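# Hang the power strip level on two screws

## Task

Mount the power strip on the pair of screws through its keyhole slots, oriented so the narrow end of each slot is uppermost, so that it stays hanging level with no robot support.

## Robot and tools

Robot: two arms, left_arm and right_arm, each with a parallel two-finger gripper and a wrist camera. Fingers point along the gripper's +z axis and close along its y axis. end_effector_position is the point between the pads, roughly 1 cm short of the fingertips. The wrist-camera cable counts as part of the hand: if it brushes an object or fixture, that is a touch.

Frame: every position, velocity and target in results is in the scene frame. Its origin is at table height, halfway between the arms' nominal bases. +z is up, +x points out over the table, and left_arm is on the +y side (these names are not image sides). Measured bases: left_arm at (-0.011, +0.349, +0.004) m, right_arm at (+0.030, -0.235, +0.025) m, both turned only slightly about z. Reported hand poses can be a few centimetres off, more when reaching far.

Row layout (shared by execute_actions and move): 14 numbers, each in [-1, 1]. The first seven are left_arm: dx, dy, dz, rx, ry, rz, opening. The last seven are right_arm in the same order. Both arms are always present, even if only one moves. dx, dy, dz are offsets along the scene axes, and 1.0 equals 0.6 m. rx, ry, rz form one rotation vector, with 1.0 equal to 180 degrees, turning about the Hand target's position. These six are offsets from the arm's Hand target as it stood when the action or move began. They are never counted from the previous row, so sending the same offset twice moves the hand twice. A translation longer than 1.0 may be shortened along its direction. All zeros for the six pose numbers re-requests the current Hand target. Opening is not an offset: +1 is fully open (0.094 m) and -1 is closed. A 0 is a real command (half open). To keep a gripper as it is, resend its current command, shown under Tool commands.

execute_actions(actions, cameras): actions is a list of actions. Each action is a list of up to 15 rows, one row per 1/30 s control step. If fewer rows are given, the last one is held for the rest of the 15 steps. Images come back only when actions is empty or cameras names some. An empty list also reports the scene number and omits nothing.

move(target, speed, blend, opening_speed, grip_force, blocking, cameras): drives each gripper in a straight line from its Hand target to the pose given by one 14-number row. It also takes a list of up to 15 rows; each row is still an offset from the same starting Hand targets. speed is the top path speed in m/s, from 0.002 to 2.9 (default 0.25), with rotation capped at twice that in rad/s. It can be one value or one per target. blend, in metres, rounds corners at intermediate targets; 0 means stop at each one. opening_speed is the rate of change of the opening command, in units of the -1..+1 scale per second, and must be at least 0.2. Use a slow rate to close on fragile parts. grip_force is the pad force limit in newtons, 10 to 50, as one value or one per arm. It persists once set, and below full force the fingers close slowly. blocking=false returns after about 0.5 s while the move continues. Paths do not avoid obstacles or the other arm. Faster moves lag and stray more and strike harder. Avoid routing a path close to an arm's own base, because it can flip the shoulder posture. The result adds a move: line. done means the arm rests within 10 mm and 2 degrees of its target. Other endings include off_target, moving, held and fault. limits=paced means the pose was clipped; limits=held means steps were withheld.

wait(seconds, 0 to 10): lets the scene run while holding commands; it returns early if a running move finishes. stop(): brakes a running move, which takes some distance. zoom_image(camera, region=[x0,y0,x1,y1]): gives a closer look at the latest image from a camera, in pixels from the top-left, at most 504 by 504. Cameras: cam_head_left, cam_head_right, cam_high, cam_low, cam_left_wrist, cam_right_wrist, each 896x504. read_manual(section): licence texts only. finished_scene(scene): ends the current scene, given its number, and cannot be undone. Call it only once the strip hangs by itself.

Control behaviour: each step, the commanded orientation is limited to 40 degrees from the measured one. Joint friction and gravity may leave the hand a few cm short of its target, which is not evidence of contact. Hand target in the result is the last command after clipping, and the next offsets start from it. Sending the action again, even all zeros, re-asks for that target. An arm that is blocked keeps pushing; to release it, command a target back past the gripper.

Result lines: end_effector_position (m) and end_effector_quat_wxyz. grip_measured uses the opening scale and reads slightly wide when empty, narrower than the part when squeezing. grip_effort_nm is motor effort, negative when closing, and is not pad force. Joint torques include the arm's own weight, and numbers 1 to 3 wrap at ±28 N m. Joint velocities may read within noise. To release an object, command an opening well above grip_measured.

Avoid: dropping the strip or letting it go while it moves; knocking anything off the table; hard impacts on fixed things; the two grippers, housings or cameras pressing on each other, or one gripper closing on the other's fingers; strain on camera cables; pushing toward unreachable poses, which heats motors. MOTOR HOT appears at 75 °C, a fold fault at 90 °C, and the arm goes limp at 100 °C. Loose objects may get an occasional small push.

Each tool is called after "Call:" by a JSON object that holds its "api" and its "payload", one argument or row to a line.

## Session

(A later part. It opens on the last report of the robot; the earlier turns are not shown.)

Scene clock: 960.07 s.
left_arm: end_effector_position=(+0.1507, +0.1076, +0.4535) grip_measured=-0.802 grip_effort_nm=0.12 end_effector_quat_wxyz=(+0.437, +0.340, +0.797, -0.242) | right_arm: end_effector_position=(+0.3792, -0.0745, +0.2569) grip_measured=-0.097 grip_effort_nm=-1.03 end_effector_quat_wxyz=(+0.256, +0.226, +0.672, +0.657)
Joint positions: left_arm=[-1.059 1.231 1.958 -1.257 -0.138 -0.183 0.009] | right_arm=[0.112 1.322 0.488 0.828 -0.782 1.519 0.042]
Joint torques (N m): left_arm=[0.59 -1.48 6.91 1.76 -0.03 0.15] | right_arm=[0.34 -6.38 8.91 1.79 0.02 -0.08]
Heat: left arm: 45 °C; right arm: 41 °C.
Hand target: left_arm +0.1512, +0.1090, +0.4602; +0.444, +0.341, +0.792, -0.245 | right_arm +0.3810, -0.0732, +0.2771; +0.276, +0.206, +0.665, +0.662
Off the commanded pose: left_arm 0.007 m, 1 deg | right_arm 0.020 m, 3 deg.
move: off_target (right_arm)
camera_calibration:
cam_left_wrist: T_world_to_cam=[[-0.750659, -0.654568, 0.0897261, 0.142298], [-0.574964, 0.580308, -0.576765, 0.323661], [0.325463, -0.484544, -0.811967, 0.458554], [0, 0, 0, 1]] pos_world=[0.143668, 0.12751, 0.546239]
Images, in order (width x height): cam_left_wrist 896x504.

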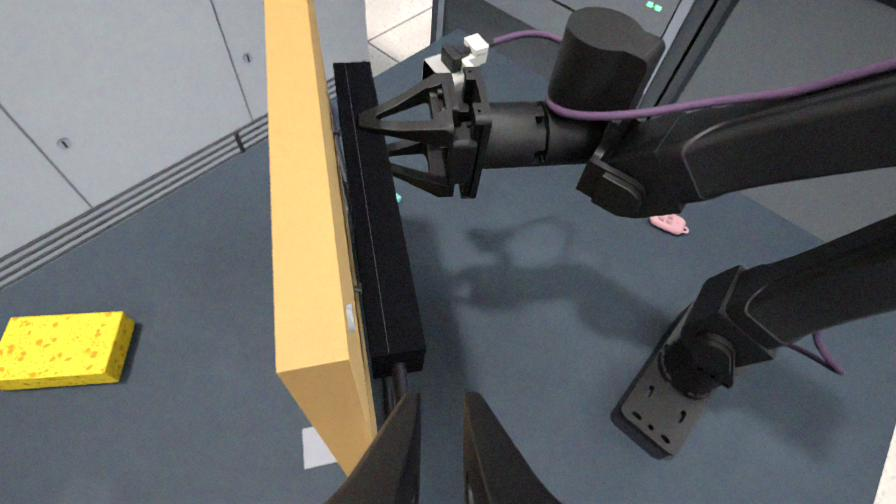

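Call:
{"api": "move", "payload": {
  "target": [0,0,0,0,0,0,-0.8, 0.0,0.0,0.0020,0.0008,0.0010,0.0050,-0.4],
  "speed": 0.02,
  "cameras": []
}}

Scene clock: 962.90 s.
left_arm: end_effector_position=(+0.1507, +0.1076, +0.4535) grip_measured=-0.802 grip_effort_nm=0.12 end_effector_quat_wxyz=(+0.437, +0.340, +0.797, -0.242) | right_arm: end_effector_position=(+0.3788, -0.0731, +0.2581) grip_measured=-0.097 grip_effort_nm=-1.03 end_effector_quat_wxyz=(+0.254, +0.222, +0.674, +0.658)
Joint positions: left_arm=[-1.059 1.231 1.958 -1.257 -0.138 -0.183 0.009] | right_arm=[0.112 1.322 0.495 0.818 -0.793 1.514 0.042]
Joint torques (N m): left_arm=[0.61 -1.48 6.91 1.76 -0.03 0.15] | right_arm=[-0.25 -5.76 8.84 1.85 -0.12 0.05]
Heat: left arm: 45 °C; right arm: 41 °C.
Hand target: left_arm +0.1512, +0.1090, +0.4602; +0.444, +0.341, +0.792, -0.245 | right_arm +0.3810, -0.0731, +0.2784; +0.270, +0.202, +0.667, +0.665
Off the commanded pose: left_arm 0.007 m, 1 deg | right_arm 0.020 m, 3 deg.
move: off_target (right_arm)
No camera images: "cameras" was empty.

Call:
{"api": "move", "payload": {
  "target": [0,0,0,0,0,0,-0.8, 0.0010,-0.0006,0.0,0.0026,0.0036,0.0,-0.4],
  "speed": 0.02,
  "cameras": []
}}

Scene clock: 964.37 s.
left_arm: end_effector_position=(+0.1507, +0.1076, +0.4535) grip_measured=-0.802 grip_effort_nm=0.12 end_effector_quat_wxyz=(+0.437, +0.340, +0.797, -0.242) | right_arm: end_effector_position=(+0.3787, -0.0731, +0.2578) grip_measured=-0.097 grip_effort_nm=-1.03 end_effector_quat_wxyz=(+0.253, +0.222, +0.674, +0.658)
Joint positions: left_arm=[-1.059 1.231 1.958 -1.257 -0.138 -0.183 0.009] | right_arm=[0.112 1.322 0.495 0.816 -0.793 1.515 0.042]
Joint torques (N m): left_arm=[0.59 -1.48 6.9 1.76 -0.03 0.15] | right_arm=[-0.55 -5.67 9.22 1.85 -0.2 0.13]
Heat: left arm: 45 °C; right arm: 41 °C.
Hand target: left_arm +0.1512, +0.1090, +0.4602; +0.444, +0.341, +0.792, -0.245 | right_arm +0.3816, -0.0735, +0.2784; +0.265, +0.207, +0.665, +0.667
Off the commanded pose: left_arm 0.007 m, 1 deg | right_arm 0.021 m, 3 deg.
move: off_target (right_arm)
No camera images: "cameras" was empty.

Call:
{"api": "move", "payload": {
  "target": [0,0,0,0,0,0,-0.8, 0.0010,-0.0006,0.0,0.0030,0.0042,0.0,-0.4],
  "speed": 0.02,
  "cameras": []
}}

Scene clock: 965.37 s.
left_arm: end_effector_position=(+0.1507, +0.1076, +0.4535) grip_measured=-0.802 grip_effort_nm=0.12 end_effector_quat_wxyz=(+0.437, +0.340, +0.797, -0.242) | right_arm: end_effector_position=(+0.3790, -0.0739, +0.2565) grip_measured=-0.097 grip_effort_nm=-1.03 end_effector_quat_wxyz=(+0.249, +0.228, +0.674, +0.657)
Joint positions: left_arm=[-1.059 1.231 1.958 -1.257 -0.138 -0.183 0.009] | right_arm=[0.109 1.322 0.495 0.81 -0.794 1.522 0.042]
Joint torques (N m): left_arm=[0.61 -1.48 6.91 1.76 -0.03 0.15] | right_arm=[-0.46 -5.42 9.46 1.9 -0.14 0.24]
Heat: left arm: 45 °C; right arm: 41 °C.
Hand target: left_arm +0.1512, +0.1090, +0.4602; +0.444, +0.341, +0.792, -0.245 | right_arm +0.3822, -0.0740, +0.2784; +0.260, +0.212, +0.664, +0.668
Off the commanded pose: left_arm 0.007 m, 1 deg | right_arm 0.022 m, 3 deg.
move: off_target (right_arm)
No camera images: "cameras" was empty.

Call:
{"api": "move", "payload": {
  "target": [0,0,0,0,0,0,-0.8, 0.0,0.0,0.0035,-0.0008,-0.0011,0.0,-0.4],
  "speed": 0.02,
  "cameras": []
}}

Scene clock: 967.17 s.
left_arm: end_effector_position=(+0.1507, +0.1076, +0.4535) grip_measured=-0.802 grip_effort_nm=0.12 end_effector_quat_wxyz=(+0.437, +0.340, +0.797, -0.242) | right_arm: end_effector_position=(+0.3793, -0.0736, +0.2558) grip_measured=-0.097 grip_effort_nm=-1.03 end_effector_quat_wxyz=(+0.245, +0.230, +0.675, +0.656)
Joint positions: left_arm=[-1.059 1.231 1.958 -1.257 -0.138 -0.183 0.009] | right_arm=[0.109 1.322 0.5 0.796 -0.796 1.523 0.042]
Joint torques (N m): left_arm=[0.59 -1.48 6.9 1.76 -0.03 0.16] | right_arm=[-0.39 -5.98 9.46 1.94 -0.14 0.13]
Heat: left arm: 45 °C; right arm: 42 °C.
Hand target: left_arm +0.1512, +0.1090, +0.4602; +0.444, +0.341, +0.792, -0.245 | right_arm +0.3822, -0.0740, +0.2805; +0.261, +0.211, +0.664, +0.668
Off the commanded pose: left_arm 0.007 m, 1 deg | right_arm 0.025 m, 3 deg.
move: off_target (right_arm)
No camera images: "cameras" was empty.

Call:
{"api": "move", "payload": {
  "target": [0,0,0,0,0,0,-0.8, 0.0,0.0,0.0,0.0080,-0.0058,0.0,-0.4],
  "speed": 0.02,
  "cameras": []
}}

Scene clock: 969.13 s.
left_arm: end_effector_position=(+0.1507, +0.1076, +0.4535) grip_measured=-0.802 grip_effort_nm=0.12 end_effector_quat_wxyz=(+0.437, +0.340, +0.797, -0.242) | right_arm: end_effector_position=(+0.3787, -0.0726, +0.2608) grip_measured=-0.097 grip_effort_nm=-1.03 end_effector_quat_wxyz=(+0.246, +0.224, +0.670, +0.663)
Joint positions: left_arm=[-1.059 1.231 1.958 -1.257 -0.138 -0.183 0.009] | right_arm=[0.109 1.325 0.501 0.826 -0.804 1.539 0.042]
Joint torques (N m): left_arm=[0.59 -1.48 6.91 1.75 -0.03 0.15] | right_arm=[-0.25 -4.15 7.49 2.48 -0.03 0.28]
Heat: left arm: 45 °C; right arm: 42 °C.
Hand target: left_arm +0.1512, +0.1090, +0.4602; +0.444, +0.341, +0.792, -0.245 | right_arm +0.3823, -0.0739, +0.2805; +0.264, +0.208, +0.653, +0.678
Off the commanded pose: left_arm 0.007 m, 1 deg | right_arm 0.020 m, 4 deg.
move: off_target (right_arm)
No camera images: "cameras" was empty.

Call:
{"api": "move", "payload": {
  "target": [0,0,0,0,0,0,-0.8, -0.0010,0.0007,-0.0070,-0.0029,-0.0041,0.0,-0.4],
  "speed": 0.02,
  "cameras": []
}}

Scene clock: 970.67 s.
left_arm: end_effector_position=(+0.1507, +0.1076, +0.4535) grip_measured=-0.802 grip_effort_nm=0.12 end_effector_quat_wxyz=(+0.437, +0.340, +0.797, -0.242) | right_arm: end_effector_position=(+0.3785, -0.0721, +0.2607) grip_measured=-0.097 grip_effort_nm=-1.03 end_effector_quat_wxyz=(+0.245, +0.218, +0.670, +0.665)
Joint positions: left_arm=[-1.059 1.231 1.958 -1.257 -0.138 -0.183 0.009] | right_arm=[0.107 1.334 0.501 0.842 -0.816 1.538 0.042]
Joint torques (N m): left_arm=[0.61 -1.5 6.9 1.76 -0.03 0.15] | right_arm=[0.05 -4.12 6.49 2.57 0.07 0.14]
Heat: left arm: 45 °C; right arm: 42 °C.
Hand target: left_arm +0.1512, +0.1090, +0.4602; +0.444, +0.341, +0.792, -0.245 | right_arm +0.3817, -0.0735, +0.2763; +0.270, +0.202, +0.655, +0.676
Off the commanded pose: left_arm 0.007 m, 1 deg | right_arm 0.016 m, 4 deg.
move: off_target (right_arm)
No camera images: "cameras" was empty.

Call:
{"api": "move", "payload": {
  "target": [0,0,0,0,0,0,-0.8, -0.0010,0.0007,-0.0050,-0.0010,-0.0014,0.0,-0.4],
  "speed": 0.02,
  "cameras": []
}}

Scene clock: 972.10 s.
left_arm: end_effector_position=(+0.1507, +0.1076, +0.4535) grip_measured=-0.802 grip_effort_nm=0.12 end_effector_quat_wxyz=(+0.437, +0.340, +0.797, -0.242) | right_arm: end_effector_position=(+0.3783, -0.0722, +0.2602) grip_measured=-0.097 grip_effort_nm=-1.03 end_effector_quat_wxyz=(+0.250, +0.213, +0.669, +0.666)
Joint positions: left_arm=[-1.059 1.231 1.958 -1.257 -0.138 -0.183 0.009] | right_arm=[0.107 1.342 0.494 0.867 -0.816 1.534 0.042]
Joint torques (N m): left_arm=[0.59 -1.5 6.91 1.76 -0.03 0.15] | right_arm=[0.08 -3.96 6.32 2.48 0.08 0.13]
Heat: left arm: 45 °C; right arm: 41 °C.
Hand target: left_arm +0.1512, +0.1090, +0.4602; +0.444, +0.341, +0.792, -0.245 | right_arm +0.3811, -0.0731, +0.2732; +0.271, +0.201, +0.655, +0.676
Off the commanded pose: left_arm 0.007 m, 1 deg | right_arm 0.013 m, 3 deg.
move: off_target (right_arm)
No camera images: "cameras" was empty.

Call:
{"api": "move", "payload": {
  "target": [
    [0,0,0,0,0,0,-0.8, 0.0022,-0.0016,0.0,0.0030,0.0042,0.0,-0.4],
    [0,0,0,0,0,0,-0.8, 0.0028,-0.0008,-0.0070,0.0010,0.0056,0.0,-0.4]
  ],
  "speed": 0.015,
  "cameras": []
}}

Scene clock: 974.73 s.
left_arm: end_effector_position=(+0.1507, +0.1076, +0.4535) grip_measured=-0.802 grip_effort_nm=0.12 end_effector_quat_wxyz=(+0.437, +0.340, +0.797, -0.242) | right_arm: end_effector_position=(+0.3784, -0.0722, +0.2599) grip_measured=-0.097 grip_effort_nm=-1.03 end_effector_quat_wxyz=(+0.249, +0.211, +0.669, +0.668)
Joint positions: left_arm=[-1.059 1.231 1.958 -1.257 -0.138 -0.183 0.009] | right_arm=[0.103 1.35 0.494 0.88 -0.825 1.537 0.042]
Joint torques (N m): left_arm=[0.59 -1.48 6.91 1.76 -0.03 0.15] | right_arm=[0.25 -3.44 6.19 2.35 0.19 0.21]
Heat: left arm: 45 °C; right arm: 41 °C.
Hand target: left_arm +0.1512, +0.1090, +0.4602; +0.444, +0.341, +0.792, -0.245 | right_arm +0.3827, -0.0735, +0.2691; +0.265, +0.207, +0.657, +0.675
Off the commanded pose: left_arm 0.007 m, 1 deg | right_arm 0.010 m, 3 deg.
move: off_target (right_arm)
No camera images: "cameras" was empty.

Call:
{"api": "move", "payload": {
  "target": [
    [0,0,0,0,0,0,-0.8, -0.0092,-0.0170,0.0133,0.0027,-0.0054,0.0,-0.4],
    [0,0,0,0,0,0,-0.8, 0.0005,-0.0035,-0.0033,-0.0009,0.0040,0.0,-0.4]
  ],
  "speed": 0.03,
  "cameras": []
}}

Scene clock: 978.17 s.
left_arm: end_effector_position=(+0.1507, +0.1076, +0.4535) grip_measured=-0.802 grip_effort_nm=0.12 end_effector_quat_wxyz=(+0.437, +0.340, +0.797, -0.242) | right_arm: end_effector_position=(+0.3804, -0.0757, +0.2600) grip_measured=-0.097 grip_effort_nm=-1.03 end_effector_quat_wxyz=(+0.253, +0.213, +0.667, +0.668)
Joint positions: left_arm=[-1.059 1.231 1.958 -1.257 -0.138 -0.183 0.009] | right_arm=[0.092 1.356 0.494 0.891 -0.828 1.539 0.042]
Joint torques (N m): left_arm=[0.61 -1.48 6.91 1.76 -0.03 0.15] | right_arm=[0.54 -4.19 6.23 2.13 0.14 0.14]
Heat: left arm: 45 °C; right arm: 41 °C.
Hand target: left_arm +0.1512, +0.1090, +0.4602; +0.444, +0.341, +0.792, -0.245 | right_arm +0.3830, -0.0756, +0.2671; +0.261, +0.211, +0.659, +0.673
Off the commanded pose: left_arm 0.007 m, 1 deg | right_arm 0.008 m, 1 deg.
move: done
No camera images: "cameras" was empty.

Call:
{"api": "move", "payload": {
  "target": [
    [0,0,0,0,0,0,-0.8, -0.0127,-0.0113,0.0108,0.0019,-0.0042,0.0,-0.4],
    [0,0,0,0,0,0,-0.8, -0.0030,0.0021,-0.0058,-0.0017,0.0053,0.0,-0.4]
  ],
  "speed": 0.03,
  "cameras": []
}}

Scene clock: 981.00 s.
left_arm: end_effector_position=(+0.1507, +0.1076, +0.4535) grip_measured=-0.802 grip_effort_nm=0.12 end_effector_quat_wxyz=(+0.437, +0.340, +0.797, -0.242) | right_arm: end_effector_position=(+0.3786, -0.0747, +0.2550) grip_measured=-0.097 grip_effort_nm=-1.03 end_effector_quat_wxyz=(+0.248, +0.218, +0.671, +0.664)
Joint positions: left_arm=[-1.059 1.231 1.958 -1.257 -0.138 -0.183 0.009] | right_arm=[0.098 1.35 0.484 0.874 -0.822 1.534 0.042]
Joint torques (N m): left_arm=[0.61 -1.48 6.91 1.76 -0.03 0.16] | right_arm=[0.51 -4.6 6.82 2.03 0.07 0.12]
Heat: left arm: 45 °C; right arm: 41 °C.
Hand target: left_arm +0.1512, +0.1090, +0.4602; +0.444, +0.341, +0.792, -0.245 | right_arm +0.3812, -0.0744, +0.2635; +0.256, +0.216, +0.663, +0.669
Off the commanded pose: left_arm 0.007 m, 1 deg | right_arm 0.009 m, 1 deg.
move: done
No camera images: "cameras" was empty.

Call:
{"api": "move", "payload": {
  "target": [
    [0,0,0,0,0,0,-0.8, -0.0097,-0.0135,0.0213,0.0035,-0.0094,0.0,-0.4],
    [0,0,0,0,0,0,-0.8, 0.0,0.0,0.0047,0.0,0.0,0.0,-0.4]
  ],
  "speed": 0.03,
  "cameras": []
}}

Scene clock: 983.43 s.
left_arm: end_effector_position=(+0.1507, +0.1076, +0.4535) grip_measured=-0.802 grip_effort_nm=0.12 end_effector_quat_wxyz=(+0.437, +0.340, +0.797, -0.242) | right_arm: end_effector_position=(+0.3774, -0.0748, +0.2557) grip_measured=-0.097 grip_effort_nm=-1.03 end_effector_quat_wxyz=(+0.247, +0.219, +0.671, +0.664)
Joint positions: left_arm=[-1.059 1.231 1.958 -1.257 -0.138 -0.183 0.009] | right_arm=[0.098 1.339 0.484 0.858 -0.822 1.533 0.042]
Joint torques (N m): left_arm=[0.59 -1.48 6.91 1.76 -0.03 0.15] | right_arm=[0.55 -4.45 7.35 1.98 0.1 0.13]
Heat: left arm: 45 °C; right arm: 41 °C.
Hand target: left_arm +0.1512, +0.1090, +0.4602; +0.444, +0.341, +0.792, -0.245 | right_arm +0.3812, -0.0744, +0.2664; +0.256, +0.216, +0.663, +0.669
Off the commanded pose: left_arm 0.007 m, 1 deg | right_arm 0.011 m, 2 deg.
move: off_target (right_arm)
No camera images: "cameras" was empty.

Call:
{"api": "move", "payload": {
  "target": [
    [0,0,0,0,0,0,-0.8, -0.0075,-0.0130,0.0225,0.0035,-0.0094,0.0,-0.4],
    [0,0,0,0,0,0,-0.8, 0.0022,0.0005,0.0058,0.0,0.0,0.0,-0.4]
  ],
  "speed": 0.03,
  "cameras": []
}}

Scene clock: 985.97 s.
left_arm: end_effector_position=(+0.1507, +0.1076, +0.4535) grip_measured=-0.802 grip_effort_nm=0.12 end_effector_quat_wxyz=(+0.437, +0.340, +0.797, -0.242) | right_arm: end_effector_position=(+0.3775, -0.0748, +0.2525) grip_measured=-0.097 grip_effort_nm=-1.03 end_effector_quat_wxyz=(+0.242, +0.225, +0.674, +0.661)
Joint positions: left_arm=[-1.059 1.231 1.958 -1.257 -0.138 -0.183 0.009] | right_arm=[0.098 1.339 0.484 0.842 -0.82 1.533 0.042]
Joint torques (N m): left_arm=[0.59 -1.5 6.91 1.76 -0.03 0.15] | right_arm=[0.54 -4.93 8.4 1.99 0.1 0.2]
Heat: left arm: 45 °C; right arm: 41 °C.
Hand target: left_arm +0.1512, +0.1090, +0.4602; +0.444, +0.341, +0.792, -0.245 | right_arm +0.3825, -0.0741, +0.2699; +0.256, +0.216, +0.663, +0.669
Off the commanded pose: left_arm 0.007 m, 1 deg | right_arm 0.018 m, 3 deg.
move: off_target (right_arm)
No camera images: "cameras" was empty.

Call:
{"api": "move", "payload": {
  "target": [
    [0,0,0,0,0,0,-0.8, -0.0097,-0.0135,0.0333,0.0080,-0.0120,0.0,-0.4],
    [0,0,0,0,0,0,-0.8, 0.0,0.0,-0.0030,0.0036,-0.0026,0.0,-0.4]
  ],
  "speed": 0.03,
  "cameras": []
}}

Scene clock: 989.30 s.
left_arm: end_effector_position=(+0.1507, +0.1076, +0.4535) grip_measured=-0.802 grip_effort_nm=0.12 end_effector_quat_wxyz=(+0.437, +0.340, +0.797, -0.242) | right_arm: end_effector_position=(+0.3787, -0.0750, +0.2531) grip_measured=-0.097 grip_effort_nm=-1.03 end_effector_quat_wxyz=(+0.241, +0.227, +0.670, +0.664)
Joint positions: left_arm=[-1.059 1.231 1.958 -1.257 -0.138 -0.183 0.009] | right_arm=[0.098 1.348 0.484 0.86 -0.819 1.547 0.042]
Joint torques (N m): left_arm=[0.59 -1.48 6.91 1.76 -0.03 0.15] | right_arm=[0.43 -4.01 7.32 2.34 0.09 0.18]
Heat: left arm: 45 °C; right arm: 41 °C.
Hand target: left_arm +0.1512, +0.1090, +0.4602; +0.444, +0.341, +0.792, -0.245 | right_arm +0.3825, -0.0742, +0.2681; +0.258, +0.214, +0.658, +0.674
Off the commanded pose: left_arm 0.007 m, 1 deg | right_arm 0.015 m, 3 deg.
move: off_target (right_arm)
No camera images: "cameras" was empty.

Call:
{"api": "move", "payload": {
  "target": [0,0,0,0,0,0,-0.8, 0.0045,0.0003,0.0250,0.0007,-0.0100,0.0,-0.4],
  "speed": 0.03,
  "cameras": []
}}

Scene clock: 991.10 s.
left_arm: end_effector_position=(+0.1507, +0.1076, +0.4535) grip_measured=-0.802 grip_effort_nm=0.12 end_effector_quat_wxyz=(+0.437, +0.340, +0.797, -0.242) | right_arm: end_effector_position=(+0.3787, -0.0750, +0.2532) grip_measured=-0.097 grip_effort_nm=-1.03 end_effector_quat_wxyz=(+0.241, +0.227, +0.670, +0.664)
Joint positions: left_arm=[-1.059 1.231 1.958 -1.257 -0.138 -0.183 0.009] | right_arm=[0.098 1.348 0.484 0.86 -0.819 1.547 0.042]
Joint torques (N m): left_arm=[0.59 -1.48 6.9 1.76 -0.03 0.15] | right_arm=[0.36 -5.65 9.48 2.21 0.13 0.19]
Heat: left arm: 45 °C; right arm: 41 °C.
Hand target: left_arm +0.1512, +0.1090, +0.4602; +0.444, +0.341, +0.792, -0.245 | right_arm +0.3852, -0.0740, +0.2831; +0.268, +0.204, +0.653, +0.678
Off the commanded pose: left_arm 0.007 m, 1 deg | right_arm 0.031 m, 5 deg.
move: off_target (right_arm)
No camera images: "cameras" was empty.

Call:
{"api": "move", "payload": {
  "target": [0,0,0,0,0,0,-0.8, 0.0015,0.0001,0.0083,0.0002,-0.0033,0.0,-0.4],
  "speed": 0.02,
  "cameras": []
}}

Scene clock: 992.13 s.
left_arm: end_effector_position=(+0.1507, +0.1076, +0.4535) grip_measured=-0.802 grip_effort_nm=0.12 end_effector_quat_wxyz=(+0.437, +0.340, +0.797, -0.242) | right_arm: end_effector_position=(+0.3811, -0.0748, +0.2599) grip_measured=-0.097 grip_effort_nm=-1.03 end_effector_quat_wxyz=(+0.246, +0.221, +0.668, +0.666)
Joint positions: left_arm=[-1.059 1.231 1.958 -1.257 -0.138 -0.183 0.009] | right_arm=[0.098 1.348 0.501 0.86 -0.819 1.547 0.042]
Joint torques (N m): left_arm=[0.59 -1.48 6.9 1.76 -0.03 0.15] | right_arm=[0.21 -5.9 9.4 2.15 0.11 0.2]
Heat: left arm: 45 °C; right arm: 41 °C.
Hand target: left_arm +0.1512, +0.1090, +0.4602; +0.444, +0.341, +0.792, -0.245 | right_arm +0.3861, -0.0739, +0.2881; +0.271, +0.201, +0.652, +0.679
Off the commanded pose: left_arm 0.007 m, 1 deg | right_arm 0.029 m, 4 deg.
move: off_target (right_arm)
No camera images: "cameras" was empty.

Call:
{"api": "move", "payload": {
  "target": [0,0,0,0,0,0,-0.8, -0.0003,0.0007,-0.0180,-0.0034,0.0072,0.0,-0.4],
  "speed": 0.02,
  "cameras": []
}}

Scene clock: 993.83 s.
left_arm: end_effector_position=(+0.1507, +0.1076, +0.4535) grip_measured=-0.802 grip_effort_nm=0.12 end_effector_quat_wxyz=(+0.437, +0.340, +0.797, -0.242) | right_arm: end_effector_position=(+0.3811, -0.0748, +0.2599) grip_measured=-0.097 grip_effort_nm=-1.03 end_effector_quat_wxyz=(+0.250, +0.218, +0.669, +0.665)
Joint positions: left_arm=[-1.059 1.231 1.958 -1.257 -0.138 -0.183 0.009] | right_arm=[0.098 1.348 0.501 0.86 -0.819 1.536 0.042]
Joint torques (N m): left_arm=[0.59 -1.5 6.9 1.76 -0.03 0.15] | right_arm=[0.61 -4.81 8.49 2.1 0.09 0.21]
Heat: left arm: 45 °C; right arm: 42 °C.
Hand target: left_arm +0.1512, +0.1090, +0.4602; +0.444, +0.341, +0.792, -0.245 | right_arm +0.3860, -0.0735, +0.2773; +0.265, +0.207, +0.658, +0.673
Off the commanded pose: left_arm 0.007 m, 1 deg | right_arm 0.018 m, 3 deg.
move: off_target (right_arm)
No camera images: "cameras" was empty.

Call:
{"api": "move", "payload": {
  "target": [0,0,0,0,0,0,-0.8, -0.0015,0.0030,-0.0097,-0.0004,0.0058,0.0,-0.4],
  "speed": 0.02,
  "cameras": []
}}

Scene clock: 995.67 s.
left_arm: end_effector_position=(+0.1507, +0.1076, +0.4535) grip_measured=-0.802 grip_effort_nm=0.12 end_effector_quat_wxyz=(+0.437, +0.340, +0.797, -0.242) | right_arm: end_effector_position=(+0.3809, -0.0743, +0.2599) grip_measured=-0.097 grip_effort_nm=-1.03 end_effector_quat_wxyz=(+0.250, +0.217, +0.669, +0.665)
Joint positions: left_arm=[-1.059 1.231 1.958 -1.257 -0.138 -0.183 0.009] | right_arm=[0.099 1.348 0.501 0.86 -0.818 1.535 0.042]
Joint torques (N m): left_arm=[0.59 -1.48 6.9 1.76 -0.03 0.15] | right_arm=[0.99 -4.25 7.76 1.99 0.15 0.15]
Heat: left arm: 45 °C; right arm: 42 °C.
Hand target: left_arm +0.1512, +0.1090, +0.4602; +0.444, +0.341, +0.792, -0.245 | right_arm +0.3850, -0.0716, +0.2715; +0.259, +0.213, +0.661, +0.671
Off the commanded pose: left_arm 0.007 m, 1 deg | right_arm 0.013 m, 2 deg.
move: off_target (right_arm)
No camera images: "cameras" was empty.

Call:
{"api": "move", "payload": {
  "target": [0,0,0,0,0,0,-0.8, -0.0014,0.0026,-0.0063,-0.0003,0.0038,0.0,-0.4],
  "speed": 0.02,
  "cameras": []
}}

Scene clock: 997.20 s.
left_arm: end_effector_position=(+0.1507, +0.1076, +0.4535) grip_measured=-0.802 grip_effort_nm=0.12 end_effector_quat_wxyz=(+0.437, +0.340, +0.797, -0.242) | right_arm: end_effector_position=(+0.3810, -0.0741, +0.2598) grip_measured=-0.097 grip_effort_nm=-1.03 end_effector_quat_wxyz=(+0.250, +0.218, +0.669, +0.665)
Joint positions: left_arm=[-1.059 1.231 1.958 -1.257 -0.138 -0.183 0.009] | right_arm=[0.101 1.348 0.501 0.86 -0.816 1.535 0.042]
Joint torques (N m): left_arm=[0.61 -1.48 6.93 1.76 -0.03 0.15] | right_arm=[1.69 -4.23 7.13 1.98 0.21 0.18]
Heat: left arm: 45 °C; right arm: 42 °C.
Hand target: left_arm +0.1512, +0.1090, +0.4602; +0.444, +0.341, +0.792, -0.245 | right_arm +0.3842, -0.0701, +0.2677; +0.255, +0.217, +0.663, +0.669
Off the commanded pose: left_arm 0.007 m, 1 deg | right_arm 0.009 m, 1 deg.
move: done
No camera images: "cameras" was empty.

Call:
{"api": "move", "payload": {
  "target": [0,0,0,0,0,0,-0.8, -0.0135,-0.0008,-0.0008,0.0004,-0.0051,0.0,-0.4],
  "speed": 0.03,
  "cameras": []
}}

Scene clock: 999.90 s.
left_arm: end_effector_position=(+0.1507, +0.1076, +0.4535) grip_measured=-0.802 grip_effort_nm=0.12 end_effector_quat_wxyz=(+0.437, +0.340, +0.797, -0.242) | right_arm: end_effector_position=(+0.3788, -0.0714, +0.2560) grip_measured=-0.097 grip_effort_nm=-1.03 end_effector_quat_wxyz=(+0.250, +0.219, +0.670, +0.664)
Joint positions: left_arm=[-1.059 1.231 1.958 -1.257 -0.138 -0.183 0.009] | right_arm=[0.114 1.348 0.486 0.871 -0.801 1.533 0.042]
Joint torques (N m): left_arm=[0.59 -1.48 6.91 1.76 -0.03 0.15] | right_arm=[0.79 -6.3 5.53 2.08 0.04 0.18]
Heat: left arm: 45 °C; right arm: 42 °C.
Hand target: left_arm +0.1512, +0.1090, +0.4602; +0.444, +0.341, +0.792, -0.245 | right_arm +0.3761, -0.0706, +0.2672; +0.261, +0.211, +0.661, +0.672
Off the commanded pose: left_arm 0.007 m, 1 deg | right_arm 0.012 m, 2 deg.
move: off_target (right_arm)
No camera images: "cameras" was empty.

Call:
{"api": "move", "payload": {
  "target": [0,0,0,0,0,0,-0.8, 0.0028,-0.0118,0.0085,0.0004,-0.0051,-0.0064,-0.4],
  "speed": 0.02,
  "cameras": []
}}

Scene clock: 1002.00 s.
left_arm: end_effector_position=(+0.1507, +0.1076, +0.4535) grip_measured=-0.802 grip_effort_nm=0.12 end_effector_quat_wxyz=(+0.437, +0.340, +0.797, -0.242) | right_arm: end_effector_position=(+0.3799, -0.0736, +0.2560) grip_measured=-0.097 grip_effort_nm=-1.03 end_effector_quat_wxyz=(+0.252, +0.221, +0.669, +0.663)
Joint positions: left_arm=[-1.059 1.231 1.958 -1.257 -0.138 -0.183 0.009] | right_arm=[0.107 1.348 0.486 0.871 -0.801 1.533 0.042]
Joint torques (N m): left_arm=[0.61 -1.48 6.91 1.76 -0.03 0.15] | right_arm=[-0.58 -7.68 5.53 2.14 0.07 0.18]
Heat: left arm: 45 °C; right arm: 42 °C.
Hand target: left_arm +0.1512, +0.1090, +0.4602; +0.444, +0.341, +0.792, -0.245 | right_arm +0.3778, -0.0776, +0.2723; +0.272, +0.213, +0.656, +0.671
Off the commanded pose: left_arm 0.007 m, 1 deg | right_arm 0.017 m, 3 deg.
move: off_target (right_arm)
No camera images: "cameras" was empty.

Call:
{"api": "move", "payload": {
  "target": [0,0,0,0,0,0,-0.8, -0.0017,-0.0001,0.0055,0.0002,-0.0032,0.0,-0.4],
  "speed": 0.02,
  "cameras": []
}}

Scene clock: 1003.40 s.
left_arm: end_effector_position=(+0.1507, +0.1076, +0.4535) grip_measured=-0.802 grip_effort_nm=0.12 end_effector_quat_wxyz=(+0.437, +0.340, +0.797, -0.242) | right_arm: end_effector_position=(+0.3789, -0.0737, +0.2590) grip_measured=-0.097 grip_effort_nm=-1.03 end_effector_quat_wxyz=(+0.255, +0.218, +0.668, +0.664)
Joint positions: left_arm=[-1.059 1.231 1.958 -1.257 -0.138 -0.183 0.009] | right_arm=[0.107 1.339 0.486 0.871 -0.801 1.533 0.042]
Joint torques (N m): left_arm=[0.61 -1.48 6.91 1.76 -0.03 0.15] | right_arm=[-0.49 -7.32 5.86 2.06 0.07 0.15]
Heat: left arm: 45 °C; right arm: 41 °C.
Hand target: left_arm +0.1512, +0.1090, +0.4602; +0.444, +0.341, +0.792, -0.245 | right_arm +0.3767, -0.0777, +0.2756; +0.276, +0.210, +0.654, +0.672
Off the commanded pose: left_arm 0.007 m, 1 deg | right_arm 0.017 m, 3 deg.
move: off_target (right_arm)
No camera images: "cameras" was empty.

Call:
{"api": "move", "payload": {
  "target": [0,0,0,0,0,0,-0.8, 0.0088,0.0115,0.0143,0.0030,0.0028,0.0057,-0.4],
  "speed": 0.03,
  "cameras": []
}}

Scene clock: 1005.50 s.
left_arm: end_effector_position=(+0.1507, +0.1076, +0.4535) grip_measured=-0.802 grip_effort_nm=0.12 end_effector_quat_wxyz=(+0.437, +0.340, +0.797, -0.242) | right_arm: end_effector_position=(+0.3781, -0.0721, +0.2548) grip_measured=-0.097 grip_effort_nm=-1.03 end_effector_quat_wxyz=(+0.246, +0.225, +0.671, +0.662)
Joint positions: left_arm=[-1.059 1.231 1.958 -1.257 -0.138 -0.183 0.009] | right_arm=[0.112 1.339 0.486 0.85 -0.801 1.537 0.042]
Joint torques (N m): left_arm=[0.59 -1.48 6.9 1.76 -0.03 0.15] | right_arm=[0.5 -6.6 9.5 2 0.07 0.31]
Heat: left arm: 45 °C; right arm: 42 °C.
Hand target: left_arm +0.1512, +0.1090, +0.4602; +0.444, +0.341, +0.792, -0.245 | right_arm +0.3821, -0.0708, +0.2842; +0.266, +0.208, +0.654, +0.677
Off the commanded pose: left_arm 0.007 m, 1 deg | right_arm 0.030 m, 4 deg.
move: off_target (right_arm)
No camera images: "cameras" was empty.

Call:
{"api": "move", "payload": {
  "target": [0,0,0,0,0,0,-0.8, 0.0062,0.0005,-0.0085,-0.0037,0.0025,0.0,-0.4],
  "speed": 0.02,
  "cameras": []
}}

Scene clock: 1007.30 s.
left_arm: end_effector_position=(+0.1507, +0.1076, +0.4535) grip_measured=-0.802 grip_effort_nm=0.12 end_effector_quat_wxyz=(+0.437, +0.340, +0.797, -0.242) | right_arm: end_effector_position=(+0.3796, -0.0720, +0.2572) grip_measured=-0.097 grip_effort_nm=-1.03 end_effector_quat_wxyz=(+0.247, +0.223, +0.671, +0.662)
Joint positions: left_arm=[-1.059 1.231 1.958 -1.257 -0.138 -0.183 0.009] | right_arm=[0.112 1.339 0.496 0.842 -0.801 1.532 0.042]
Joint torques (N m): left_arm=[0.59 -1.48 6.91 1.76 -0.03 0.15] | right_arm=[0.39 -4.7 9.42 2.03 0.05 0.16]
Heat: left arm: 45 °C; right arm: 42 °C.
Hand target: left_arm +0.1512, +0.1090, +0.4602; +0.444, +0.341, +0.792, -0.245 | right_arm +0.3858, -0.0705, +0.2790; +0.264, +0.209, +0.659, +0.672
Off the commanded pose: left_arm 0.007 m, 1 deg | right_arm 0.023 m, 3 deg.
move: off_target (right_arm)
No camera images: "cameras" was empty.

Call:
{"api": "move", "payload": {
  "target": [0,0,0,0,0,0,-0.8, 0.0023,0.0110,-0.0052,-0.0004,0.0054,0.0057,-0.4],
  "speed": 0.02,
  "cameras": []
}}

Scene clock: 1009.30 s.
left_arm: end_effector_position=(+0.1507, +0.1076, +0.4535) grip_measured=-0.802 grip_effort_nm=0.12 end_effector_quat_wxyz=(+0.437, +0.340, +0.797, -0.242) | right_arm: end_effector_position=(+0.3810, -0.0688, +0.2571) grip_measured=-0.097 grip_effort_nm=-1.03 end_effector_quat_wxyz=(+0.244, +0.221, +0.674, +0.662)
Joint positions: left_arm=[-1.059 1.231 1.958 -1.257 -0.138 -0.183 0.009] | right_arm=[0.12 1.348 0.508 0.831 -0.801 1.529 0.042]
Joint torques (N m): left_arm=[0.59 -1.48 6.91 1.76 -0.03 0.15] | right_arm=[1.35 -4 9.91 2 0.04 0.21]
Heat: left arm: 45 °C; right arm: 42 °C.
Hand target: left_arm +0.1512, +0.1090, +0.4602; +0.444, +0.341, +0.792, -0.245 | right_arm +0.3871, -0.0639, +0.2760; +0.253, +0.209, +0.664, +0.672
Off the commanded pose: left_arm 0.007 m, 1 deg | right_arm 0.020 m, 2 deg.
move: off_target (right_arm)
No camera images: "cameras" was empty.

Call:
{"api": "move", "payload": {
  "target": [0,0,0,0,0,0,-0.8, 0.0020,0.0050,0.0,-0.0001,0.0017,0.0025,-0.4],
  "speed": 0.02,
  "cameras": []
}}

Scene clock: 1010.63 s.
left_arm: end_effector_position=(+0.1507, +0.1076, +0.4535) grip_measured=-0.802 grip_effort_nm=0.12 end_effector_quat_wxyz=(+0.437, +0.340, +0.797, -0.242) | right_arm: end_effector_position=(+0.3812, -0.0683, +0.2571) grip_measured=-0.097 grip_effort_nm=-1.03 end_effector_quat_wxyz=(+0.243, +0.221, +0.674, +0.661)
Joint positions: left_arm=[-1.059 1.231 1.958 -1.257 -0.138 -0.183 0.009] | right_arm=[0.122 1.348 0.511 0.828 -0.801 1.528 0.042]
Joint torques (N m): left_arm=[0.59 -1.5 6.93 1.76 -0.03 0.15] | right_arm=[1.76 -3.59 10.43 2.01 0.02 0.2]
Heat: left arm: 45 °C; right arm: 43 °C.
Hand target: left_arm +0.1512, +0.1090, +0.4602; +0.444, +0.341, +0.792, -0.245 | right_arm +0.3883, -0.0609, +0.2760; +0.248, +0.208, +0.665, +0.673
Off the commanded pose: left_arm 0.007 m, 1 deg | right_arm 0.022 m, 2 deg.
move: off_target (right_arm)
No camera images: "cameras" was empty.

Call:
{"api": "wait", "payload": {
  "seconds": 0,
  "cameras": ["cam_left_wrist"]
}}

Call:
{"api": "zoom_image", "payload": {
  "camera": "cam_left_wrist",
  "region": [330, 260, 400, 370]
}}

Call:
{"api": "zoom_image", "payload": {
  "camera": "cam_left_wrist",
  "region": [305, 50, 375, 160]
}}

Scene clock: 1011.10 s.
left_arm: end_effector_position=(+0.1507, +0.1076, +0.4535) grip_measured=-0.802 grip_effort_nm=0.12 end_effector_quat_wxyz=(+0.437, +0.340, +0.797, -0.242) | right_arm: end_effector_position=(+0.3812, -0.0683, +0.2571) grip_measured=-0.097 grip_effort_nm=-1.03 end_effector_quat_wxyz=(+0.243, +0.221, +0.674, +0.661)
Joint positions: left_arm=[-1.059 1.231 1.958 -1.257 -0.138 -0.183 0.009] | right_arm=[0.122 1.348 0.511 0.828 -0.801 1.528 0.042]
Joint torques (N m): left_arm=[0.59 -1.48 6.9 1.76 -0.03 0.15] | right_arm=[1.85 -3.56 10.3 1.95 0.03 0.25]
Heat: left arm: 45 °C; right arm: 42 °C.
Hand target: left_arm +0.1512, +0.1090, +0.4602; +0.444, +0.341, +0.792, -0.245 | right_arm +0.3883, -0.0609, +0.2760; +0.248, +0.208, +0.665, +0.673
Tool commands: left_gripper/opening=-0.8 right_gripper/opening=-0.4
Off the commanded pose: left_arm 0.007 m, 1 deg | right_arm 0.022 m, 2 deg.
camera_calibration:
cam_left_wrist: T_world_to_cam=[[-0.750659, -0.654568, 0.0897261, 0.142298], [-0.574964, 0.580308, -0.576765, 0.323661], [0.325463, -0.484544, -0.811967, 0.458554], [0, 0, 0, 1]] pos_world=[0.143668, 0.12751, 0.546239]
Images, in order (width x height): cam_left_wrist 896x504.

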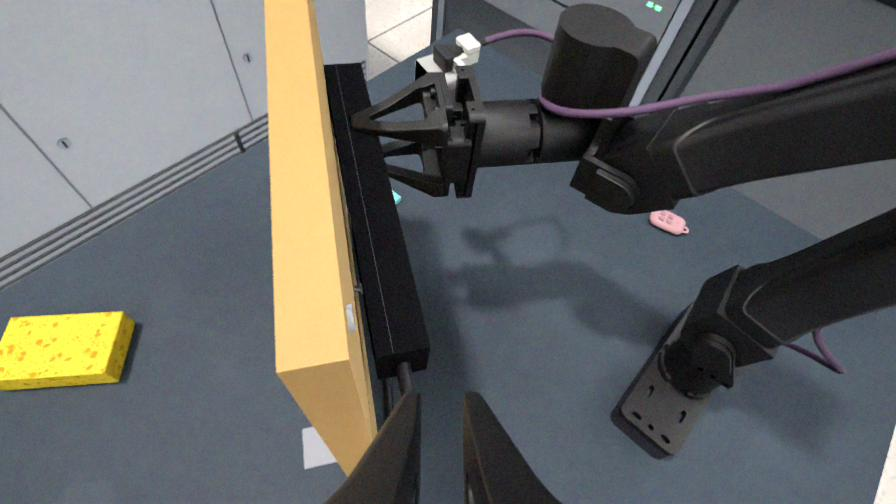

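Scaled by 4.582 from the camera's 896x504 image, which has a finer 1280x720 frame.

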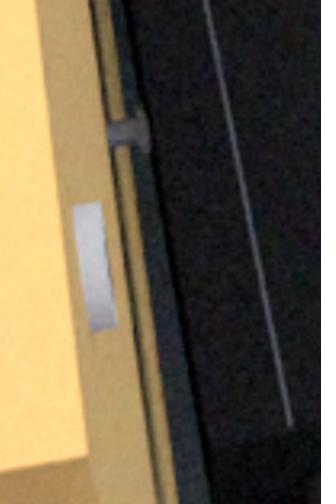

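Scaled by 4.582 from the camera's 896x504 image, which has a finer 1280x720 frame.

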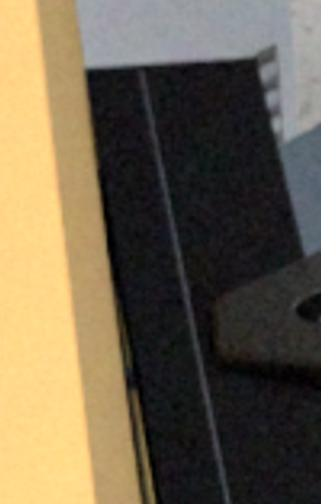

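Call:
{"api": "move", "payload": {
  "target": [0,0,0,0,0,0,-0.8, 0.0,0.0,0.0,0.0,0.0,-0.0180,-0.4],
  "speed": 0.03,
  "cameras": ["cam_left_wrist"]
}}

Call:
{"api": "zoom_image", "payload": {
  "camera": "cam_left_wrist",
  "region": [330, 260, 400, 370]
}}

Scene clock: 1013.40 s.
left_arm: end_effector_position=(+0.1507, +0.1076, +0.4535) grip_measured=-0.802 grip_effort_nm=0.12 end_effector_quat_wxyz=(+0.437, +0.340, +0.797, -0.242) | right_arm: end_effector_position=(+0.3817, -0.0681, +0.2576) grip_measured=-0.098 grip_effort_nm=-1.03 end_effector_quat_wxyz=(+0.246, +0.227, +0.674, +0.659)
Joint positions: left_arm=[-1.059 1.231 1.958 -1.257 -0.138 -0.183 0.009] | right_arm=[0.13 1.337 0.511 0.81 -0.777 1.527 0.042]
Joint torques (N m): left_arm=[0.59 -1.48 6.91 1.76 -0.03 0.15] | right_arm=[3.45 -5.31 8.51 2.02 0.62 0.23]
Heat: left arm: 45 °C; right arm: 42 °C.
Hand target: left_arm +0.1512, +0.1090, +0.4602; +0.444, +0.341, +0.792, -0.245 | right_arm +0.3883, -0.0608, +0.2760; +0.267, +0.226, +0.659, +0.665
Off the commanded pose: left_arm 0.007 m, 1 deg | right_arm 0.021 m, 3 deg.
move: off_target (right_arm)
camera_calibration:
cam_left_wrist: T_world_to_cam=[[-0.750659, -0.654568, 0.0897261, 0.142298], [-0.574964, 0.580308, -0.576765, 0.323661], [0.325463, -0.484544, -0.811967, 0.458554], [0, 0, 0, 1]] pos_world=[0.143668, 0.12751, 0.546239]
Images, in order (width x height): cam_left_wrist 896x504.

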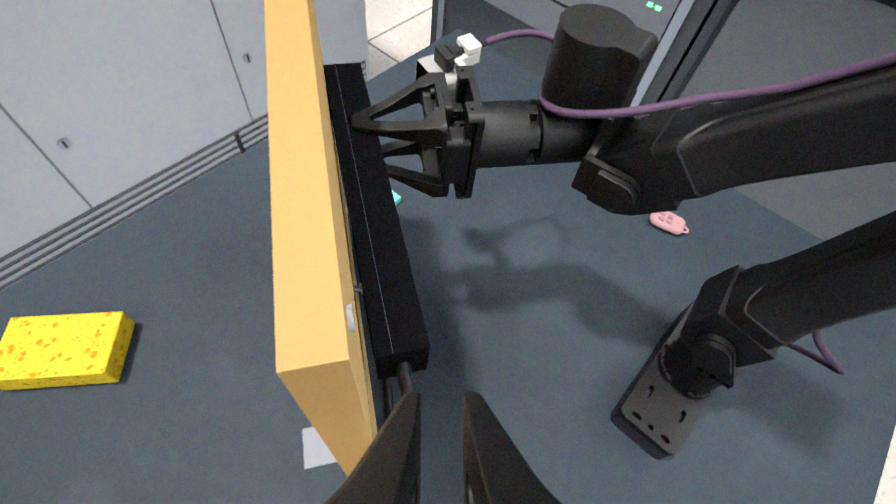

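Scaled by 4.582 from the camera's 896x504 image, which has a finer 1280x720 frame.

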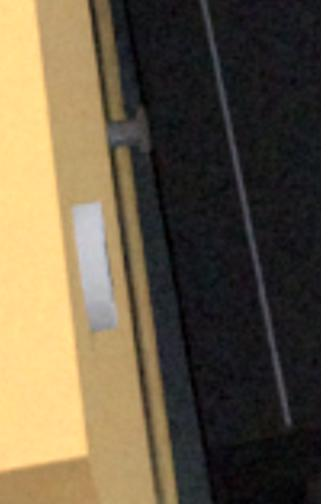

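Call:
{"api": "move", "payload": {
  "target": [0,0,0,0,0,0,-0.8, 0.0,0.0,0.0,-0.0058,-0.0081,0.0,-0.4],
  "speed": 0.02,
  "cameras": []
}}

Scene clock: 1015.30 s.
left_arm: end_effector_position=(+0.1507, +0.1076, +0.4535) grip_measured=-0.802 grip_effort_nm=0.12 end_effector_quat_wxyz=(+0.437, +0.340, +0.797, -0.242) | right_arm: end_effector_position=(+0.3817, -0.0681, +0.2576) grip_measured=-0.098 grip_effort_nm=-1.03 end_effector_quat_wxyz=(+0.247, +0.226, +0.674, +0.658)
Joint positions: left_arm=[-1.059 1.231 1.958 -1.257 -0.138 -0.183 0.009] | right_arm=[0.13 1.337 0.511 0.81 -0.777 1.523 0.042]
Joint torques (N m): left_arm=[0.59 -1.48 6.91 1.76 -0.03 0.16] | right_arm=[3.4 -4.81 8.39 2.11 0.63 -0.03]
Heat: left arm: 45 °C; right arm: 42 °C.
Hand target: left_arm +0.1512, +0.1090, +0.4602; +0.444, +0.341, +0.792, -0.245 | right_arm +0.3883, -0.0608, +0.2760; +0.278, +0.215, +0.662, +0.662
Off the commanded pose: left_arm 0.007 m, 1 deg | right_arm 0.021 m, 4 deg.
move: off_target (right_arm)
No camera images: "cameras" was empty.

Call:
{"api": "move", "payload": {
  "target": [0,0,0,0,0,0,-0.8, 0.0,0.0,0.0,-0.0065,-0.0090,0.0,-0.4],
  "speed": 0.02,
  "cameras": ["cam_left_wrist"]
}}

Call:
{"api": "zoom_image", "payload": {
  "camera": "cam_left_wrist",
  "region": [330, 260, 400, 370]
}}

Scene clock: 1021.03 s.
left_arm: end_effector_position=(+0.1507, +0.1076, +0.4535) grip_measured=-0.802 grip_effort_nm=0.12 end_effector_quat_wxyz=(+0.437, +0.340, +0.797, -0.242) | right_arm: end_effector_position=(+0.3817, -0.0681, +0.2576) grip_measured=-0.098 grip_effort_nm=-1.03 end_effector_quat_wxyz=(+0.250, +0.224, +0.675, +0.657)
Joint positions: left_arm=[-1.059 1.231 1.958 -1.257 -0.138 -0.183 0.009] | right_arm=[0.13 1.336 0.511 0.809 -0.777 1.517 0.042]
Joint torques (N m): left_arm=[0.59 -1.5 6.91 1.76 -0.03 0.15] | right_arm=[3.43 -4.7 8.24 2.2 0.6 -0.29]
Heat: left arm: 45 °C; right arm: 42 °C.
Hand target: left_arm +0.1512, +0.1090, +0.4602; +0.444, +0.341, +0.792, -0.245 | right_arm +0.3883, -0.0608, +0.2759; +0.289, +0.203, +0.665, +0.658
Off the commanded pose: left_arm 0.007 m, 1 deg | right_arm 0.021 m, 5 deg.
move: off_target (right_arm)
camera_calibration:
cam_left_wrist: T_world_to_cam=[[-0.750659, -0.654568, 0.0897261, 0.142298], [-0.574964, 0.580308, -0.576765, 0.323661], [0.325463, -0.484544, -0.811967, 0.458554], [0, 0, 0, 1]] pos_world=[0.143668, 0.12751, 0.546239]
Images, in order (width x height): cam_left_wrist 896x504.

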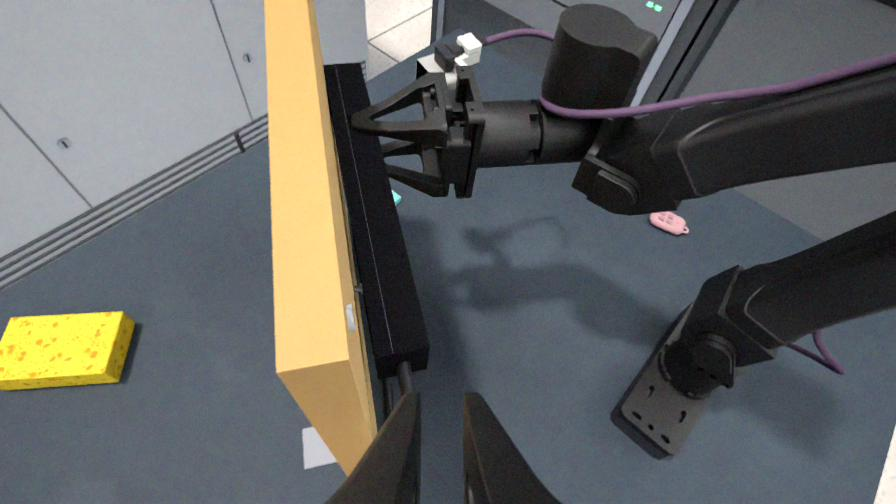

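Scaled by 4.582 from the camera's 896x504 image, which has a finer 1280x720 frame.

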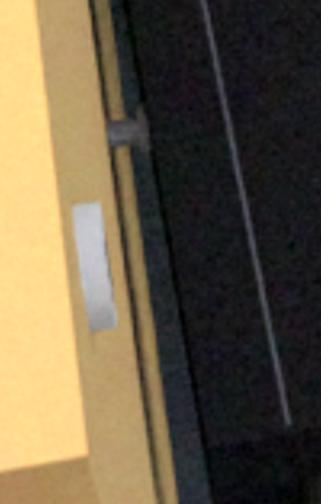

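Call:
{"api": "move", "payload": {
  "target": [
    [0,0,0,0,0,0,-0.8, 0.0,0.0,0.0,0.0,0.0,0.0140,-0.4],
    [0,0,0,0,0,0,-0.8, 0.0,0.0,0.0,0.0122,0.0171,0.0140,-0.4],
    [0,0,0,0,0,0,-0.8, 0.0,0.0,0.0,0.0122,0.0171,-0.0030,-0.4]
  ],
  "speed": 0.03,
  "cameras": ["cam_left_wrist"]
}}

Call:
{"api": "zoom_image", "payload": {
  "camera": "cam_left_wrist",
  "region": [330, 260, 400, 370]
}}

Scene clock: 1026.13 s.
left_arm: end_effector_position=(+0.1507, +0.1076, +0.4535) grip_measured=-0.802 grip_effort_nm=0.12 end_effector_quat_wxyz=(+0.437, +0.340, +0.797, -0.242) | right_arm: end_effector_position=(+0.3818, -0.0681, +0.2577) grip_measured=-0.098 grip_effort_nm=-1.03 end_effector_quat_wxyz=(+0.248, +0.229, +0.674, +0.657)
Joint positions: left_arm=[-1.059 1.231 1.958 -1.257 -0.138 -0.183 0.009] | right_arm=[0.133 1.332 0.511 0.801 -0.768 1.524 0.042]
Joint torques (N m): left_arm=[0.59 -1.5 6.91 1.76 -0.03 0.15] | right_arm=[3.63 -5.16 8.27 2.11 0.65 0.21]
Heat: left arm: 45 °C; right arm: 41 °C.
Hand target: left_arm +0.1512, +0.1090, +0.4602; +0.444, +0.341, +0.792, -0.245 | right_arm +0.3883, -0.0609, +0.2760; +0.270, +0.230, +0.658, +0.664
Off the commanded pose: left_arm 0.007 m, 1 deg | right_arm 0.021 m, 3 deg.
move: off_target (right_arm)
camera_calibration:
cam_left_wrist: T_world_to_cam=[[-0.750659, -0.654568, 0.0897261, 0.142298], [-0.574964, 0.580308, -0.576765, 0.323661], [0.325463, -0.484544, -0.811967, 0.458554], [0, 0, 0, 1]] pos_world=[0.143668, 0.12751, 0.546239]
Images, in order (width x height): cam_left_wrist 896x504.

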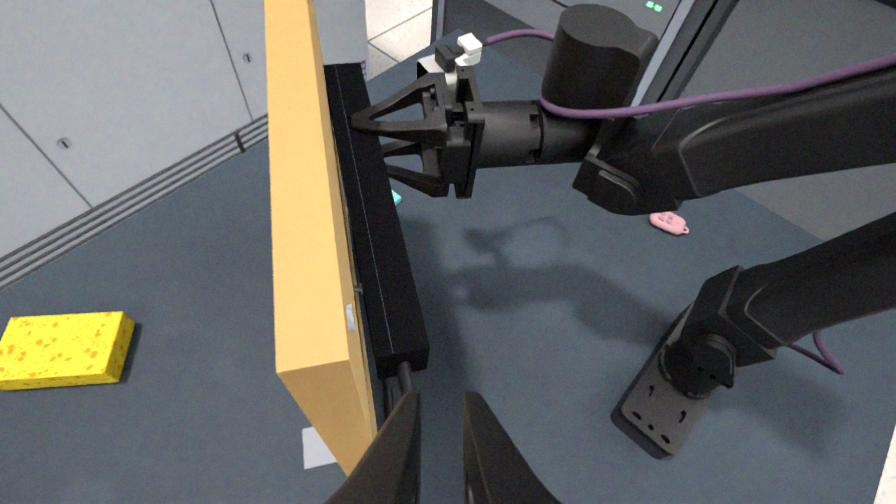

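Scaled by 4.582 from the camera's 896x504 image, which has a finer 1280x720 frame.

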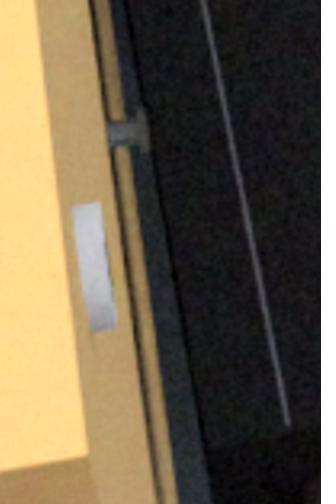

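Call:
{"api": "move", "payload": {
  "target": [0,0,0,0,0,0,-0.8, 0.0,0.0,0.0,0.0097,0.0135,0.0,-0.4],
  "speed": 0.03,
  "cameras": []
}}

Scene clock: 1027.57 s.
left_arm: end_effector_position=(+0.1507, +0.1076, +0.4535) grip_measured=-0.802 grip_effort_nm=0.12 end_effector_quat_wxyz=(+0.437, +0.340, +0.797, -0.242) | right_arm: end_effector_position=(+0.3818, -0.0681, +0.2576) grip_measured=-0.098 grip_effort_nm=-1.03 end_effector_quat_wxyz=(+0.247, +0.231, +0.674, +0.657)
Joint positions: left_arm=[-1.059 1.231 1.958 -1.257 -0.138 -0.183 0.009] | right_arm=[0.134 1.331 0.511 0.799 -0.767 1.528 0.042]
Joint torques (N m): left_arm=[0.59 -1.5 6.91 1.76 -0.03 0.15] | right_arm=[3.85 -5.37 8.5 1.94 0.64 0.68]
Heat: left arm: 45 °C; right arm: 41 °C.
Hand target: left_arm +0.1512, +0.1090, +0.4602; +0.444, +0.341, +0.792, -0.245 | right_arm +0.3883, -0.0608, +0.2760; +0.253, +0.248, +0.654, +0.669
Off the commanded pose: left_arm 0.007 m, 1 deg | right_arm 0.021 m, 3 deg.
move: off_target (right_arm)
No camera images: "cameras" was empty.

Call:
{"api": "move", "payload": {
  "target": [
    [0,0,0,0,0,0,-0.8, 0.0,-0.0060,0.0,0.0,0.0,0.0220,-0.4],
    [0,0,0,0,0,0,-0.8, 0.0,0.0,0.0,-0.0020,-0.0030,-0.0060,-0.4]
  ],
  "speed": 0.03,
  "cameras": ["cam_left_wrist"]
}}

Call:
{"api": "zoom_image", "payload": {
  "camera": "cam_left_wrist",
  "region": [330, 260, 400, 370]
}}

Scene clock: 1031.37 s.
left_arm: end_effector_position=(+0.1507, +0.1076, +0.4535) grip_measured=-0.802 grip_effort_nm=0.12 end_effector_quat_wxyz=(+0.437, +0.340, +0.797, -0.242) | right_arm: end_effector_position=(+0.3851, -0.0680, +0.2565) grip_measured=-0.099 grip_effort_nm=-1.03 end_effector_quat_wxyz=(+0.244, +0.253, +0.669, +0.655)
Joint positions: left_arm=[-1.059 1.231 1.958 -1.257 -0.138 -0.183 0.009] | right_arm=[0.149 1.327 0.512 0.784 -0.722 1.556 0.042]
Joint torques (N m): left_arm=[0.59 -1.48 6.9 1.76 -0.03 0.16] | right_arm=[3.44 -5.91 7.86 2.18 0.51 0.27]
Heat: left arm: 45 °C; right arm: 42 °C.
Hand target: left_arm +0.1512, +0.1090, +0.4602; +0.444, +0.341, +0.792, -0.245 | right_arm +0.3883, -0.0609, +0.2761; +0.263, +0.250, +0.652, +0.666
Off the commanded pose: left_arm 0.007 m, 1 deg | right_arm 0.021 m, 3 deg.
move: off_target (right_arm)
camera_calibration:
cam_left_wrist: T_world_to_cam=[[-0.750659, -0.654568, 0.0897261, 0.142298], [-0.574964, 0.580308, -0.576765, 0.323661], [0.325463, -0.484544, -0.811967, 0.458554], [0, 0, 0, 1]] pos_world=[0.143668, 0.12751, 0.546239]
Images, in order (width x height): cam_left_wrist 896x504.

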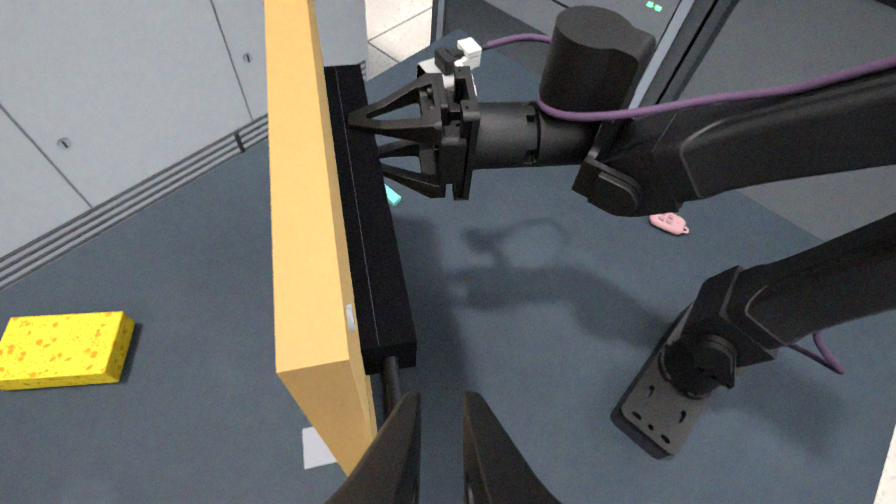

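Scaled by 4.582 from the camera's 896x504 image, which has a finer 1280x720 frame.

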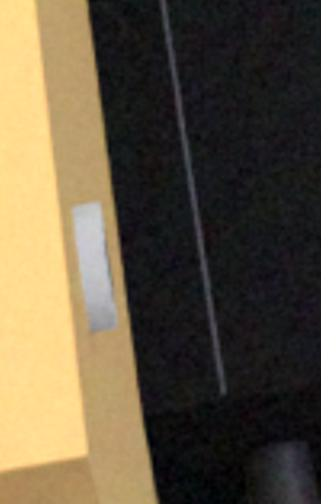

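Call:
{"api": "move", "payload": {
  "target": [
    [0,0,0,0,0,0,-0.8, 0.0035,-0.0075,0.0,0.0,0.0,-0.0040,-0.4],
    [0,0,0,0,0,0,-0.8, 0.0035,-0.0075,-0.0200,0.0,0.0,-0.0040,-0.4]
  ],
  "speed": 0.03,
  "cameras": []
}}

Scene clock: 1033.73 s.
left_arm: end_effector_position=(+0.1507, +0.1076, +0.4535) grip_measured=-0.802 grip_effort_nm=0.12 end_effector_quat_wxyz=(+0.437, +0.340, +0.797, -0.242) | right_arm: end_effector_position=(+0.3850, -0.0680, +0.2559) grip_measured=-0.099 grip_effort_nm=-1.03 end_effector_quat_wxyz=(+0.250, +0.254, +0.664, +0.657)
Joint positions: left_arm=[-1.059 1.231 1.958 -1.257 -0.138 -0.183 0.009] | right_arm=[0.155 1.332 0.498 0.82 -0.706 1.563 0.042]
Joint torques (N m): left_arm=[0.59 -1.5 6.91 1.76 -0.03 0.16] | right_arm=[2.13 -2.99 6.38 2.42 0.37 0.21]
Heat: left arm: 45 °C; right arm: 42 °C.
Hand target: left_arm +0.1512, +0.1090, +0.4602; +0.444, +0.341, +0.792, -0.245 | right_arm +0.3904, -0.0653, +0.2639; +0.267, +0.254, +0.651, +0.664
Off the commanded pose: left_arm 0.007 m, 1 deg | right_arm 0.010 m, 3 deg.
move: off_target (right_arm)
No camera images: "cameras" was empty.

Call:
{"api": "move", "payload": {
  "target": [0,0,0,0,0,0,-0.8,-0.003,-0.004,-0.022,0,0,0,-0.4],
  "speed": 0.03,
  "cameras": []
}}

Scene clock: 1036.93 s.
left_arm: end_effector_position=(+0.1507, +0.1076, +0.4535) grip_measured=-0.802 grip_effort_nm=0.12 end_effector_quat_wxyz=(+0.437, +0.340, +0.797, -0.242) | right_arm: end_effector_position=(+0.3845, -0.0686, +0.2542) grip_measured=-0.099 grip_effort_nm=-1.03 end_effector_quat_wxyz=(+0.262, +0.245, +0.654, +0.666)
Joint positions: left_arm=[-1.059 1.231 1.958 -1.257 -0.138 -0.183 0.009] | right_arm=[0.155 1.365 0.467 0.93 -0.703 1.575 0.042]
Joint torques (N m): left_arm=[0.59 -1.5 6.9 1.76 -0.03 0.15] | right_arm=[1.25 -3.03 5.29 2.06 0.3 0.05]
Heat: left arm: 45 °C; right arm: 42 °C.
Hand target: left_arm +0.1512, +0.1090, +0.4602; +0.444, +0.341, +0.792, -0.245 | right_arm +0.3886, -0.0678, +0.2506; +0.267, +0.254, +0.651, +0.664
Off the commanded pose: left_arm 0.007 m, 1 deg | right_arm 0.005 m, 1 deg.
move: done
No camera images: "cameras" was empty.

Call:
{"api": "move", "payload": {
  "target": [0,0,0,0,0,0,-0.8,0,0,-0.0167,0,0,0,-0.4],
  "speed": 0.03,
  "cameras": []
}}

Scene clock: 1038.23 s.
left_arm: end_effector_position=(+0.1507, +0.1076, +0.4535) grip_measured=-0.802 grip_effort_nm=0.12 end_effector_quat_wxyz=(+0.437, +0.340, +0.797, -0.242) | right_arm: end_effector_position=(+0.3841, -0.0689, +0.2532) grip_measured=-0.099 grip_effort_nm=-1.03 end_effector_quat_wxyz=(+0.266, +0.242, +0.645, +0.675)
Joint positions: left_arm=[-1.059 1.231 1.958 -1.257 -0.138 -0.183 0.009] | right_arm=[0.155 1.396 0.446 1.018 -0.701 1.598 0.042]
Joint torques (N m): left_arm=[0.61 -1.48 6.91 1.76 -0.03 0.16] | right_arm=[1.11 -2.48 5.07 1.82 0.3 -0.19]
Heat: left arm: 45 °C; right arm: 41 °C.
Hand target: left_arm +0.1512, +0.1090, +0.4602; +0.444, +0.341, +0.792, -0.245 | right_arm +0.3886, -0.0678, +0.2407; +0.267, +0.254, +0.651, +0.664
Off the commanded pose: left_arm 0.007 m, 1 deg | right_arm 0.013 m, 2 deg.
move: off_target (right_arm)
No camera images: "cameras" was empty.

Call:
{"api": "wait", "payload": {
  "seconds": 0,
  "cameras": ["cam_high"]
}}

Call:
{"api": "zoom_image", "payload": {
  "camera": "cam_high",
  "region": [310, 120, 550, 290]
}}

Scene clock: 1039.43 s.
left_arm: end_effector_position=(+0.1507, +0.1076, +0.4535) grip_measured=-0.802 grip_effort_nm=0.12 end_effector_quat_wxyz=(+0.437, +0.340, +0.797, -0.242) | right_arm: end_effector_position=(+0.3841, -0.0689, +0.2532) grip_measured=-0.099 grip_effort_nm=-1.03 end_effector_quat_wxyz=(+0.266, +0.242, +0.645, +0.675)
Joint positions: left_arm=[-1.059 1.231 1.958 -1.257 -0.138 -0.183 0.009] | right_arm=[0.155 1.396 0.446 1.018 -0.701 1.598 0.042]
Joint torques (N m): left_arm=[0.61 -1.5 6.9 1.76 -0.03 0.15] | right_arm=[1.14 -2.37 5.14 1.82 0.34 -0.2]
Heat: left arm: 45 °C; right arm: 41 °C.
Hand target: left_arm +0.1512, +0.1090, +0.4602; +0.444, +0.341, +0.792, -0.245 | right_arm +0.3886, -0.0678, +0.2407; +0.267, +0.254, +0.651, +0.664
Tool commands: left_gripper/opening=-0.8 right_gripper/opening=-0.4
Off the commanded pose: left_arm 0.007 m, 1 deg | right_arm 0.013 m, 2 deg.
Images, in order (width x height): cam_high 896x504.

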